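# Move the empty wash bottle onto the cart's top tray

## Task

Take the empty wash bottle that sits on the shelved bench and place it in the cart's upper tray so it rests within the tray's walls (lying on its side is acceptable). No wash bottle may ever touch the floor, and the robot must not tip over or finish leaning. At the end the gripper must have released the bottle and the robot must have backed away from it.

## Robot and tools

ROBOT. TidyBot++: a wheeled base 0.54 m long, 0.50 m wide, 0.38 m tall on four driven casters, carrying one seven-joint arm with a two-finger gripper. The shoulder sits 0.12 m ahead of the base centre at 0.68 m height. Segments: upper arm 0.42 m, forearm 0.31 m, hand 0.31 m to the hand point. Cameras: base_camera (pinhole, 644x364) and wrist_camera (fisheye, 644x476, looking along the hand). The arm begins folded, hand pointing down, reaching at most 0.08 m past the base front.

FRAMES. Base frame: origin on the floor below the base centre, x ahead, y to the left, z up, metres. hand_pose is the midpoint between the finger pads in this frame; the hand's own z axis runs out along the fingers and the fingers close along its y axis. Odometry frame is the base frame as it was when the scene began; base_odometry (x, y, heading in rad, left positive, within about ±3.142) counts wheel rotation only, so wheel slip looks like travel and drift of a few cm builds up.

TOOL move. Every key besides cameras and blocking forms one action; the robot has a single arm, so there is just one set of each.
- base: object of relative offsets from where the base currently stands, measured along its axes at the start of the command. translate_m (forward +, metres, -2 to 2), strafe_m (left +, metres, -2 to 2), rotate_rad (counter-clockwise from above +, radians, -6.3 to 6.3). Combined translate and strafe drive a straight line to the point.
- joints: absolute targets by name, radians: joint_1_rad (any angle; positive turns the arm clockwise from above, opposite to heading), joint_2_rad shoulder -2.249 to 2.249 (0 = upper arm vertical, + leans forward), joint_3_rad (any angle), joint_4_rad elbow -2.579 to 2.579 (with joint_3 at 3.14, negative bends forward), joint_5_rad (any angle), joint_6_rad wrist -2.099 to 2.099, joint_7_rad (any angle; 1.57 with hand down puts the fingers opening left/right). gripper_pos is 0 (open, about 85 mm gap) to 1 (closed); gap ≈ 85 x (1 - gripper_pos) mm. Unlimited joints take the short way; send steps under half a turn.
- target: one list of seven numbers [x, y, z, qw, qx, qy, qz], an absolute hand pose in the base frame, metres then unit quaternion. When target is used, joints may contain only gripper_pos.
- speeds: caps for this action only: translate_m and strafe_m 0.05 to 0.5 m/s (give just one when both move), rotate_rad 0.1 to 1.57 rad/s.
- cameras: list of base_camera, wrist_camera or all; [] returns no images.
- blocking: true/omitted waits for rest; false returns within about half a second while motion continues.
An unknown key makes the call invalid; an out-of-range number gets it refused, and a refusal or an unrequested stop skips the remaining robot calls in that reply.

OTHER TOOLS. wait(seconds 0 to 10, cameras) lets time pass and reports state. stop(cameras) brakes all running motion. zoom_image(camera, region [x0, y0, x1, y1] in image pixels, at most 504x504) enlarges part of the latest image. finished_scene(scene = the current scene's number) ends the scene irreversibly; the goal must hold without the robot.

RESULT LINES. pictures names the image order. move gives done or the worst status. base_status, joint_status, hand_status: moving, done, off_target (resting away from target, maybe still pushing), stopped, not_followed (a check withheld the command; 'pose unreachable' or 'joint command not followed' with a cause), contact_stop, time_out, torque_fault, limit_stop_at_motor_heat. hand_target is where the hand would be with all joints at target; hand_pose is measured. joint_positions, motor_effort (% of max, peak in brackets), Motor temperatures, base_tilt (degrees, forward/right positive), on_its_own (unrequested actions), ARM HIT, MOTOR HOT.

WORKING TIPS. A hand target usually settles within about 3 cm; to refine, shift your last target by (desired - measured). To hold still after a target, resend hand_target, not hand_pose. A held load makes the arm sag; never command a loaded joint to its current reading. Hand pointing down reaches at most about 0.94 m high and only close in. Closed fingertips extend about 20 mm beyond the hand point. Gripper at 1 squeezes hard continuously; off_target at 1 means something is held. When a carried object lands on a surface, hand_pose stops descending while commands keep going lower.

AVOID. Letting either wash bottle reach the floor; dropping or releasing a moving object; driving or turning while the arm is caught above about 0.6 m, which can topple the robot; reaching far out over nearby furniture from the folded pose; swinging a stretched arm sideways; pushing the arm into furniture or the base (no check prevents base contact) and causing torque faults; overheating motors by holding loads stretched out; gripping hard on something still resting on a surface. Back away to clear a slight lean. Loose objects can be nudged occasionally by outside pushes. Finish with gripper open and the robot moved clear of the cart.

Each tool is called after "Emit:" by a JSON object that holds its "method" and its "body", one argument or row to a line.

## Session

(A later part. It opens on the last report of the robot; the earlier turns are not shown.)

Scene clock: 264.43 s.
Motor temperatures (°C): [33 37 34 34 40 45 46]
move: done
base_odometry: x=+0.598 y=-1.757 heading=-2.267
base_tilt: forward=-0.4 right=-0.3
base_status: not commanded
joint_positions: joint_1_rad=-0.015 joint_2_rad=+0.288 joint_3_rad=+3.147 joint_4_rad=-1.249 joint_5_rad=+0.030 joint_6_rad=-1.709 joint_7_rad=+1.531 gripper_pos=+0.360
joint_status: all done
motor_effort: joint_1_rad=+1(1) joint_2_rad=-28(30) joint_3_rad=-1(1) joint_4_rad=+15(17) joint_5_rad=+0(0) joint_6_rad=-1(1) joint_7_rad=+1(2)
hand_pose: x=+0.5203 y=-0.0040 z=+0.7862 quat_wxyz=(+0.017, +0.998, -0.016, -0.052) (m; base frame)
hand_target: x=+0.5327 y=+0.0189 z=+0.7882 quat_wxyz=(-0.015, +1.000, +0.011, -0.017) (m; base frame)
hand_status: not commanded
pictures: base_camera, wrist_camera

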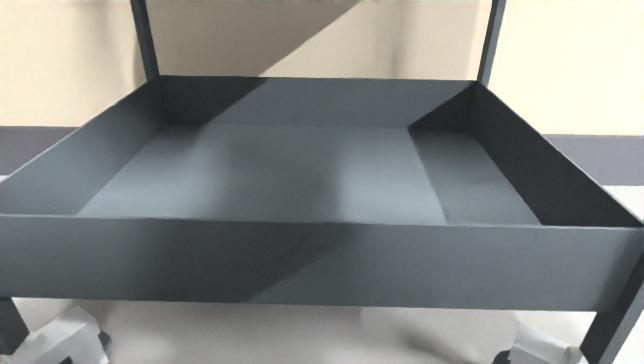

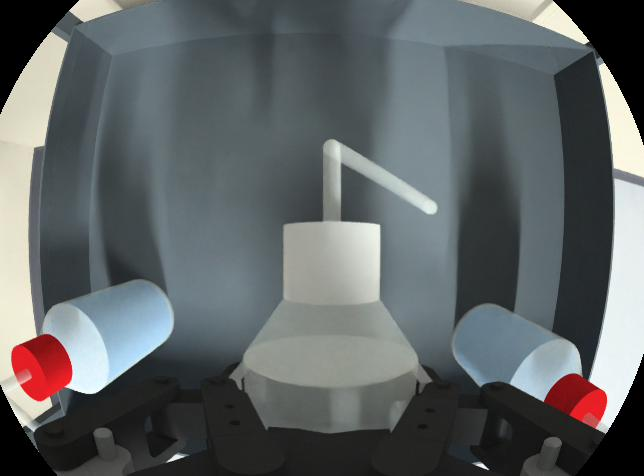

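Emit:
{"method": "move", "body": {
  "joints": {"joint_2_rad": 0.265, "joint_4_rad": -1.38, "joint_6_rad": -1.43}
}}

Scene clock: 271.70 s.
Motor temperatures (°C): [33 37 34 34 40 45 46]
move: done
base_odometry: x=+0.598 y=-1.757 heading=-2.267
base_tilt: forward=-0.4 right=-0.3
base_status: not commanded
joint_positions: joint_1_rad=-0.015 joint_2_rad=+0.282 joint_3_rad=+3.147 joint_4_rad=-1.360 joint_5_rad=+0.030 joint_6_rad=-1.506 joint_7_rad=+1.531 gripper_pos=+0.360
joint_status: all done
motor_effort: joint_1_rad=+0(1) joint_2_rad=-28(30) joint_3_rad=-1(1) joint_4_rad=+16(18) joint_5_rad=+0(1) joint_6_rad=+0(1) joint_7_rad=+1(3)
hand_pose: x=+0.5479 y=-0.0039 z=+0.7524 quat_wxyz=(+0.016, +1.000, -0.014, -0.003) (m; base frame)
hand_target: x=+0.5631 y=+0.0195 z=+0.7541 quat_wxyz=(-0.015, +0.999, +0.008, +0.033) (m; base frame)
hand_status: not commanded
pictures: base_camera, wrist_camera

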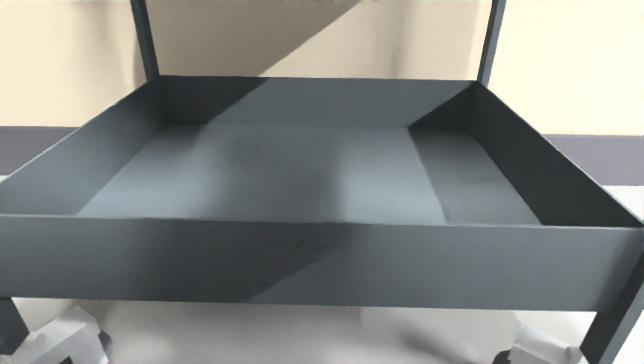

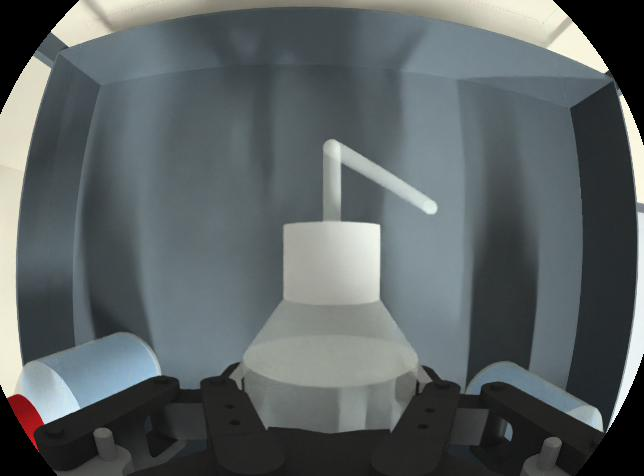

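Emit:
{"method": "move", "body": {
  "base": {"translate_m": 0.025},
  "cameras": []
}}

Emit:
{"method": "move", "body": {
  "joints": {"joint_2_rad": 0.268, "joint_4_rad": -1.435, "joint_6_rad": -1.38},
  "cameras": ["wrist_camera"]
}}

Emit:
{"method": "move", "body": {
  "joints": {"joint_2_rad": 0.268, "joint_4_rad": -1.47, "joint_6_rad": -1.35},
  "cameras": ["wrist_camera"]
}}

Scene clock: 283.33 s.
Motor temperatures (°C): [33 37 34 34 40 45 46]
move: done
base_odometry: x=+0.582 y=-1.776 heading=-2.267
base_tilt: forward=-0.4 right=-0.3
base_status: done
joint_positions: joint_1_rad=-0.015 joint_2_rad=+0.281 joint_3_rad=+3.147 joint_4_rad=-1.363 joint_5_rad=+0.030 joint_6_rad=-1.497 joint_7_rad=+1.531 gripper_pos=+0.360
joint_status: not commanded
motor_effort: joint_1_rad=+0(1) joint_2_rad=-28(31) joint_3_rad=-1(2) joint_4_rad=+16(17) joint_5_rad=+0(1) joint_6_rad=+0(1) joint_7_rad=+1(2)
hand_pose: x=+0.5495 y=-0.0038 z=+0.7521 quat_wxyz=(+0.016, +1.000, -0.014, +0.001) (m; base frame)
hand_target: x=+0.5631 y=+0.0195 z=+0.7541 quat_wxyz=(-0.015, +0.999, +0.008, +0.033) (m; base frame)
hand_status: not commanded
pictures: none
No camera images: "cameras" was empty.

Scene clock: 284.10 s.
Motor temperatures (°C): [33 37 34 34 40 45 46]
move: done
base_odometry: x=+0.582 y=-1.776 heading=-2.267
base_tilt: forward=-0.4 right=-0.3
base_status: not commanded
joint_positions: joint_1_rad=-0.015 joint_2_rad=+0.281 joint_3_rad=+3.147 joint_4_rad=-1.418 joint_5_rad=+0.030 joint_6_rad=-1.452 joint_7_rad=+1.531 gripper_pos=+0.360
joint_status: all done
motor_effort: joint_1_rad=+0(1) joint_2_rad=-28(29) joint_3_rad=-1(1) joint_4_rad=+16(17) joint_5_rad=+0(1) joint_6_rad=+0(1) joint_7_rad=+2(2)
hand_pose: x=+0.5448 y=-0.0039 z=+0.7349 quat_wxyz=(+0.016, +1.000, -0.013, -0.004) (m; base frame)
hand_target: x=+0.5600 y=+0.0193 z=+0.7355 quat_wxyz=(-0.015, +0.999, +0.008, +0.029) (m; base frame)
hand_status: not commanded
pictures: wrist_camera

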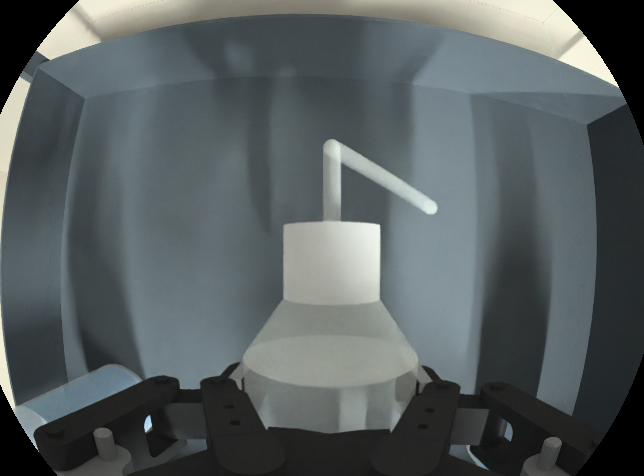

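Scene clock: 284.80 s.
Motor temperatures (°C): [33 37 34 34 40 45 46]
move: done
base_odometry: x=+0.582 y=-1.776 heading=-2.267
base_tilt: forward=-0.4 right=-0.3
base_status: not commanded
joint_positions: joint_1_rad=-0.015 joint_2_rad=+0.281 joint_3_rad=+3.147 joint_4_rad=-1.452 joint_5_rad=+0.030 joint_6_rad=-1.421 joint_7_rad=+1.531 gripper_pos=+0.360
joint_status: all done
motor_effort: joint_1_rad=+0(1) joint_2_rad=-28(29) joint_3_rad=-1(1) joint_4_rad=+16(17) joint_5_rad=+0(1) joint_6_rad=+0(1) joint_7_rad=+1(2)
hand_pose: x=+0.5421 y=-0.0039 z=+0.7243 quat_wxyz=(+0.016, +1.000, -0.013, -0.006) (m; base frame)
hand_target: x=+0.5568 y=+0.0192 z=+0.7245 quat_wxyz=(-0.015, +1.000, +0.007, +0.027) (m; base frame)
hand_status: not commanded
pictures: wrist_camera

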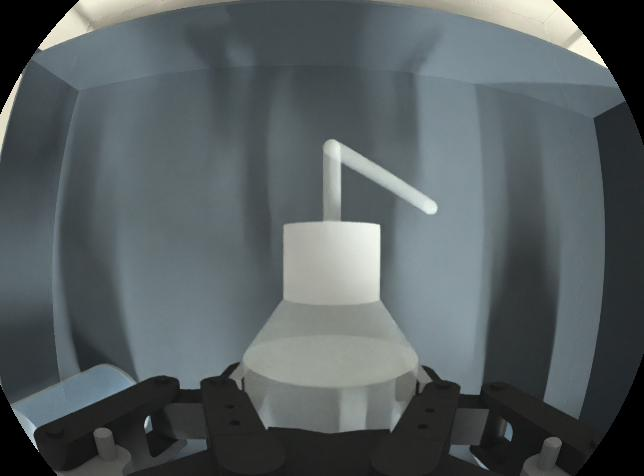

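Emit:
{"method": "move", "body": {
  "joints": {"joint_2_rad": 0.272, "joint_4_rad": -1.54, "joint_6_rad": -1.285},
  "cameras": ["wrist_camera"]
}}

Emit:
{"method": "move", "body": {
  "joints": {"joint_2_rad": 0.28, "joint_4_rad": -1.57, "joint_6_rad": -1.25},
  "cameras": ["wrist_camera"]
}}

Scene clock: 294.07 s.
Motor temperatures (°C): [33 37 34 34 40 45 46]
move: done
base_odometry: x=+0.582 y=-1.776 heading=-2.267
base_tilt: forward=-0.4 right=-0.3
base_status: not commanded
joint_positions: joint_1_rad=-0.015 joint_2_rad=+0.281 joint_3_rad=+3.147 joint_4_rad=-1.522 joint_5_rad=+0.030 joint_6_rad=-1.359 joint_7_rad=+1.531 gripper_pos=+0.360
joint_status: all done
motor_effort: joint_1_rad=+0(1) joint_2_rad=-27(29) joint_3_rad=-1(1) joint_4_rad=+16(17) joint_5_rad=+0(1) joint_6_rad=+0(1) joint_7_rad=+1(2)
hand_pose: x=+0.5354 y=-0.0039 z=+0.7024 quat_wxyz=(+0.016, +1.000, -0.012, -0.010) (m; base frame)
hand_target: x=+0.5509 y=+0.0189 z=+0.7012 quat_wxyz=(-0.015, +1.000, +0.006, +0.022) (m; base frame)
hand_status: not commanded
pictures: wrist_camera

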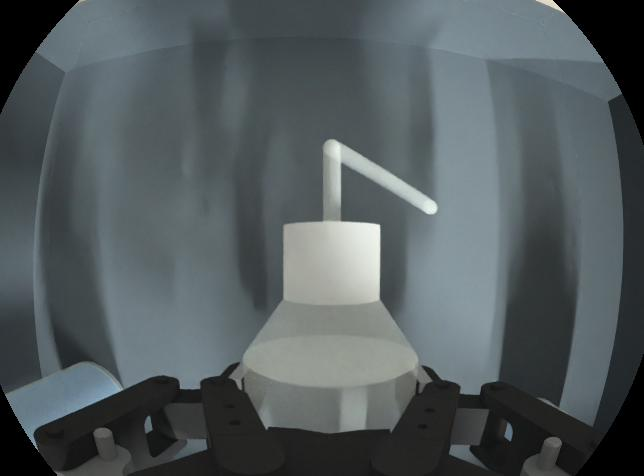

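Scene clock: 294.73 s.
Motor temperatures (°C): [33 37 34 34 40 45 46]
move: done
base_odometry: x=+0.582 y=-1.776 heading=-2.267
base_tilt: forward=-0.4 right=-0.3
base_status: not commanded
joint_positions: joint_1_rad=-0.015 joint_2_rad=+0.283 joint_3_rad=+3.147 joint_4_rad=-1.551 joint_5_rad=+0.030 joint_6_rad=-1.321 joint_7_rad=+1.531 gripper_pos=+0.360
joint_status: all done
motor_effort: joint_1_rad=+0(1) joint_2_rad=-27(28) joint_3_rad=-1(1) joint_4_rad=+16(16) joint_5_rad=+0(0) joint_6_rad=+0(1) joint_7_rad=+1(3)
hand_pose: x=+0.5359 y=-0.0038 z=+0.6928 quat_wxyz=(+0.015, +1.000, -0.011, -0.007) (m; base frame)
hand_target: x=+0.5502 y=+0.0188 z=+0.6887 quat_wxyz=(-0.015, +1.000, +0.006, +0.021) (m; base frame)
hand_status: not commanded
pictures: wrist_camera

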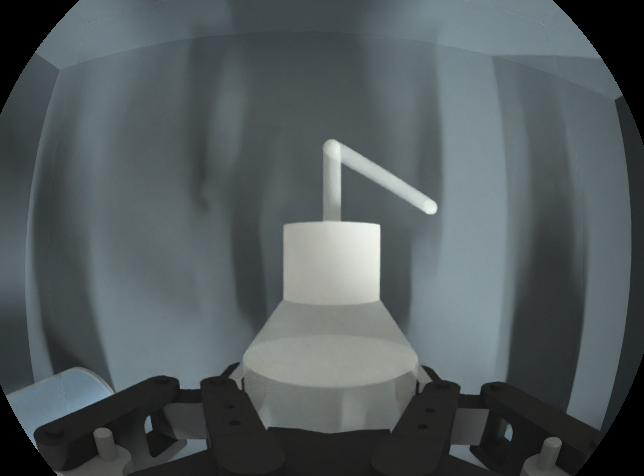

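Emit:
{"method": "move", "body": {
  "joints": {"joint_2_rad": 0.293, "joint_4_rad": -1.62, "joint_6_rad": -1.19},
  "cameras": ["wrist_camera"]
}}

Emit:
{"method": "move", "body": {
  "joints": {"joint_2_rad": 0.301, "joint_4_rad": -1.65, "joint_6_rad": -1.155},
  "cameras": ["wrist_camera"]
}}

Scene clock: 300.40 s.
Motor temperatures (°C): [33 37 34 34 40 45 46]
move: done
base_odometry: x=+0.582 y=-1.776 heading=-2.267
base_tilt: forward=-0.3 right=-0.3
base_status: not commanded
joint_positions: joint_1_rad=-0.015 joint_2_rad=+0.295 joint_3_rad=+3.147 joint_4_rad=-1.601 joint_5_rad=+0.030 joint_6_rad=-1.261 joint_7_rad=+1.531 gripper_pos=+0.360
joint_status: all done
motor_effort: joint_1_rad=+0(1) joint_2_rad=-28(29) joint_3_rad=-1(1) joint_4_rad=+15(16) joint_5_rad=+0(1) joint_6_rad=+0(1) joint_7_rad=+1(3)
hand_pose: x=+0.5343 y=-0.0037 z=+0.6729 quat_wxyz=(+0.015, +1.000, -0.010, -0.008) (m; base frame)
hand_target: x=+0.5484 y=+0.0186 z=+0.6682 quat_wxyz=(-0.014, +1.000, +0.005, +0.019) (m; base frame)
hand_status: not commanded
pictures: wrist_camera

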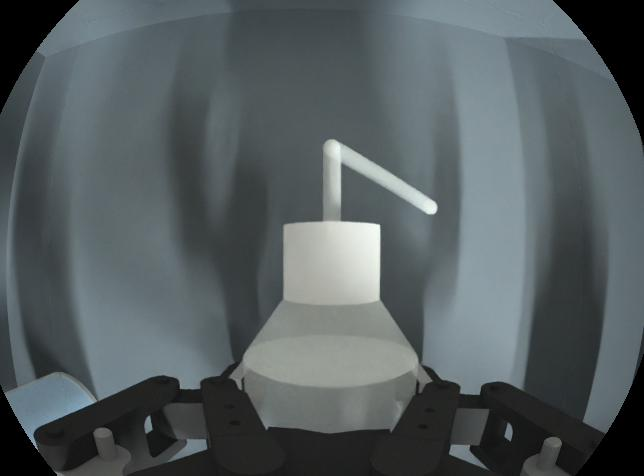

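Scene clock: 301.03 s.
Motor temperatures (°C): [33 37 34 34 40 45 46]
move: done
base_odometry: x=+0.582 y=-1.776 heading=-2.267
base_tilt: forward=-0.3 right=-0.4
base_status: not commanded
joint_positions: joint_1_rad=-0.015 joint_2_rad=+0.285 joint_3_rad=+3.147 joint_4_rad=-1.617 joint_5_rad=+0.030 joint_6_rad=-1.240 joint_7_rad=+1.531 gripper_pos=+0.360
joint_status: all done
motor_effort: joint_1_rad=-1(1) joint_2_rad=-22(27) joint_3_rad=-1(1) joint_4_rad=+13(16) joint_5_rad=+0(1) joint_6_rad=+2(3) joint_7_rad=+1(2)
hand_pose: x=+0.5347 y=-0.0036 z=+0.6721 quat_wxyz=(+0.015, +1.000, -0.010, +0.000) (m; base frame)
hand_target: x=+0.5465 y=+0.0184 z=+0.6560 quat_wxyz=(-0.014, +1.000, +0.004, +0.018) (m; base frame)
hand_status: not commanded
pictures: wrist_camera

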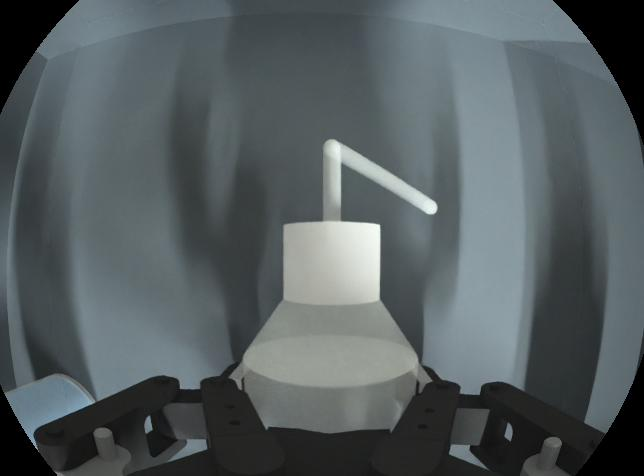

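Emit:
{"method": "move", "body": {
  "joints": {"joint_2_rad": 0.293, "joint_4_rad": -1.625, "joint_6_rad": -1.185},
  "cameras": []
}}

Emit:
{"method": "move", "body": {
  "joints": {"gripper_pos": 0.1},
  "cameras": ["wrist_camera"]
}}

Emit:
{"method": "move", "body": {
  "joints": {"joint_2_rad": 0.27, "joint_4_rad": -1.38, "joint_6_rad": -1.43},
  "cameras": []
}}

Emit:
{"method": "move", "body": {
  "joints": {"joint_2_rad": 0.29, "joint_4_rad": -1.028, "joint_6_rad": -1.75},
  "cameras": ["wrist_camera"]
}}

Emit:
{"method": "move", "body": {
  "base": {"translate_m": -0.35},
  "cameras": ["wrist_camera"]
}}

Scene clock: 309.10 s.
Motor temperatures (°C): [33 37 34 34 40 45 46]
move: done
base_odometry: x=+0.582 y=-1.776 heading=-2.267
base_tilt: forward=-0.4 right=-0.4
base_status: not commanded
joint_positions: joint_1_rad=-0.015 joint_2_rad=+0.285 joint_3_rad=+3.147 joint_4_rad=-1.617 joint_5_rad=+0.030 joint_6_rad=-1.240 joint_7_rad=+1.531 gripper_pos=+0.360
joint_status: all done
motor_effort: joint_1_rad=+0(1) joint_2_rad=-23(24) joint_3_rad=-1(1) joint_4_rad=+14(14) joint_5_rad=+0(1) joint_6_rad=+3(3) joint_7_rad=+1(2)
hand_pose: x=+0.5347 y=-0.0036 z=+0.6722 quat_wxyz=(+0.015, +1.000, -0.010, +0.000) (m; base frame)
hand_target: x=+0.5479 y=+0.0186 z=+0.6667 quat_wxyz=(-0.014, +1.000, +0.005, +0.019) (m; base frame)
hand_status: not commanded
pictures: none
No camera images: "cameras" was empty.

Scene clock: 309.93 s.
Motor temperatures (°C): [33 37 34 34 40 45 46]
move: done
base_odometry: x=+0.582 y=-1.776 heading=-2.267
base_tilt: forward=-0.4 right=-0.3
base_status: not commanded
joint_positions: joint_1_rad=-0.015 joint_2_rad=+0.296 joint_3_rad=+3.147 joint_4_rad=-1.617 joint_5_rad=+0.030 joint_6_rad=-1.240 joint_7_rad=+1.531 gripper_pos=+0.100
joint_status: all done
motor_effort: joint_1_rad=+0(1) joint_2_rad=-28(28) joint_3_rad=-1(2) joint_4_rad=+15(15) joint_5_rad=+0(1) joint_6_rad=+0(3) joint_7_rad=+1(2)
hand_pose: x=+0.5346 y=-0.0036 z=+0.6676 quat_wxyz=(+0.015, +1.000, -0.010, -0.005) (m; base frame)
hand_target: x=+0.5479 y=+0.0186 z=+0.6667 quat_wxyz=(-0.014, +1.000, +0.005, +0.019) (m; base frame)
hand_status: not commanded
pictures: wrist_camera

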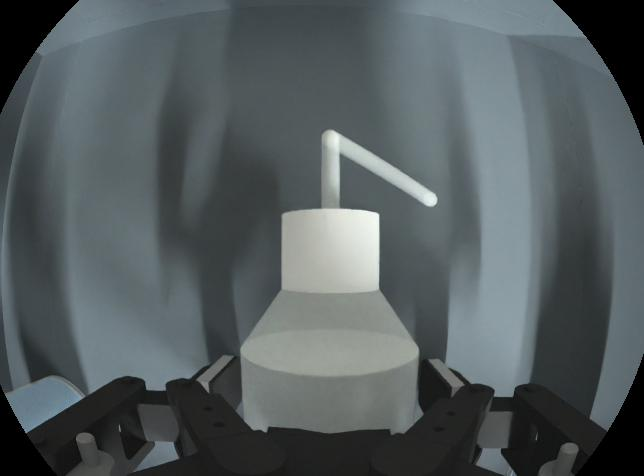

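Scene clock: 311.20 s.
Motor temperatures (°C): [33 37 34 34 40 45 46]
move: done
base_odometry: x=+0.582 y=-1.776 heading=-2.267
base_tilt: forward=-0.4 right=-0.3
base_status: not commanded
joint_positions: joint_1_rad=-0.015 joint_2_rad=+0.285 joint_3_rad=+3.147 joint_4_rad=-1.411 joint_5_rad=+0.030 joint_6_rad=-1.355 joint_7_rad=+1.531 gripper_pos=+0.100
joint_status: all done
motor_effort: joint_1_rad=+0(1) joint_2_rad=-28(29) joint_3_rad=-1(2) joint_4_rad=+16(17) joint_5_rad=+0(1) joint_6_rad=+1(1) joint_7_rad=+2(2)
hand_pose: x=+0.5773 y=-0.0034 z=+0.7365 quat_wxyz=(+0.014, +0.999, -0.012, +0.045) (m; base frame)
hand_target: x=+0.5635 y=+0.0195 z=+0.7519 quat_wxyz=(-0.015, +0.999, +0.008, +0.031) (m; base frame)
hand_status: not commanded
pictures: none
No camera images: "cameras" was empty.

Scene clock: 312.70 s.
Motor temperatures (°C): [33 37 34 34 40 45 46]
move: done
base_odometry: x=+0.582 y=-1.776 heading=-2.267
base_tilt: forward=-0.4 right=-0.3
base_status: not commanded
joint_positions: joint_1_rad=-0.015 joint_2_rad=+0.286 joint_3_rad=+3.147 joint_4_rad=-1.061 joint_5_rad=+0.030 joint_6_rad=-1.671 joint_7_rad=+1.531 gripper_pos=+0.100
joint_status: all done
motor_effort: joint_1_rad=+0(1) joint_2_rad=-28(30) joint_3_rad=-1(2) joint_4_rad=+16(18) joint_5_rad=+0(1) joint_6_rad=+1(2) joint_7_rad=+1(2)
hand_pose: x=+0.5827 y=-0.0034 z=+0.8463 quat_wxyz=(+0.014, +0.998, -0.017, +0.062) (m; base frame)
hand_target: x=+0.5663 y=+0.0195 z=+0.8533 quat_wxyz=(-0.015, +0.999, +0.013, +0.037) (m; base frame)
hand_status: not commanded
pictures: wrist_camera

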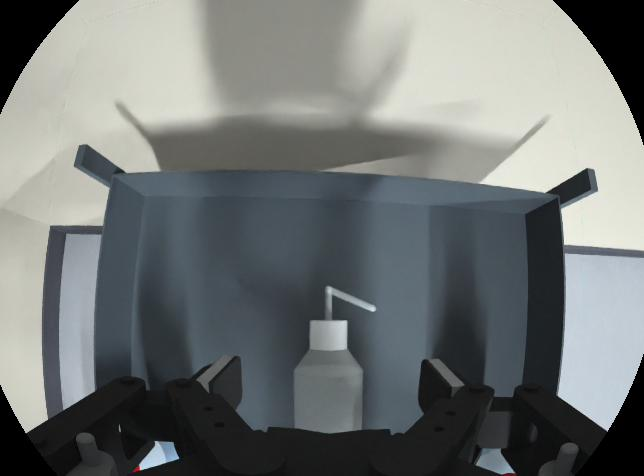

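Scene clock: 314.80 s.
Motor temperatures (°C): [33 37 34 34 40 45 46]
move: done
base_odometry: x=+0.806 y=-1.507 heading=-2.267
base_tilt: forward=-0.4 right=-0.3
base_status: done
joint_positions: joint_1_rad=-0.015 joint_2_rad=+0.291 joint_3_rad=+3.147 joint_4_rad=-1.057 joint_5_rad=+0.030 joint_6_rad=-1.683 joint_7_rad=+1.531 gripper_pos=+0.100
joint_status: not commanded
motor_effort: joint_1_rad=+0(3) joint_2_rad=-28(32) joint_3_rad=-1(3) joint_4_rad=+16(17) joint_5_rad=+0(1) joint_6_rad=+1(2) joint_7_rad=+1(3)
hand_pose: x=+0.5808 y=-0.0031 z=+0.8449 quat_wxyz=(+0.014, +0.998, -0.017, +0.055) (m; base frame)
hand_target: x=+0.5663 y=+0.0195 z=+0.8533 quat_wxyz=(-0.015, +0.999, +0.013, +0.037) (m; base frame)
hand_status: not commanded
pictures: wrist_camera

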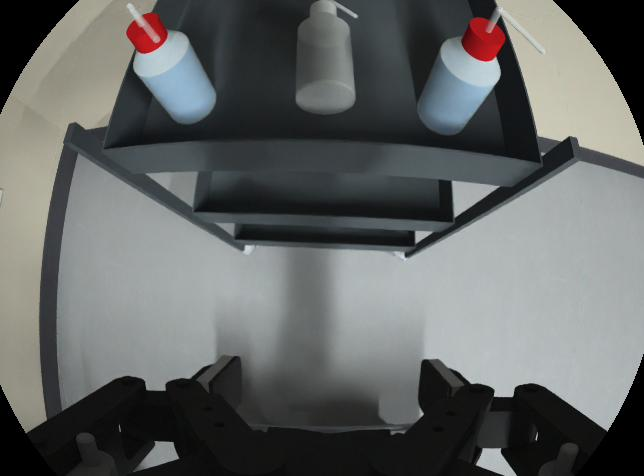

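Excellent.

Emit:
{"method": "finished_scene", "body": {
  "scene": 1
}}

The scene is finished: the task was done.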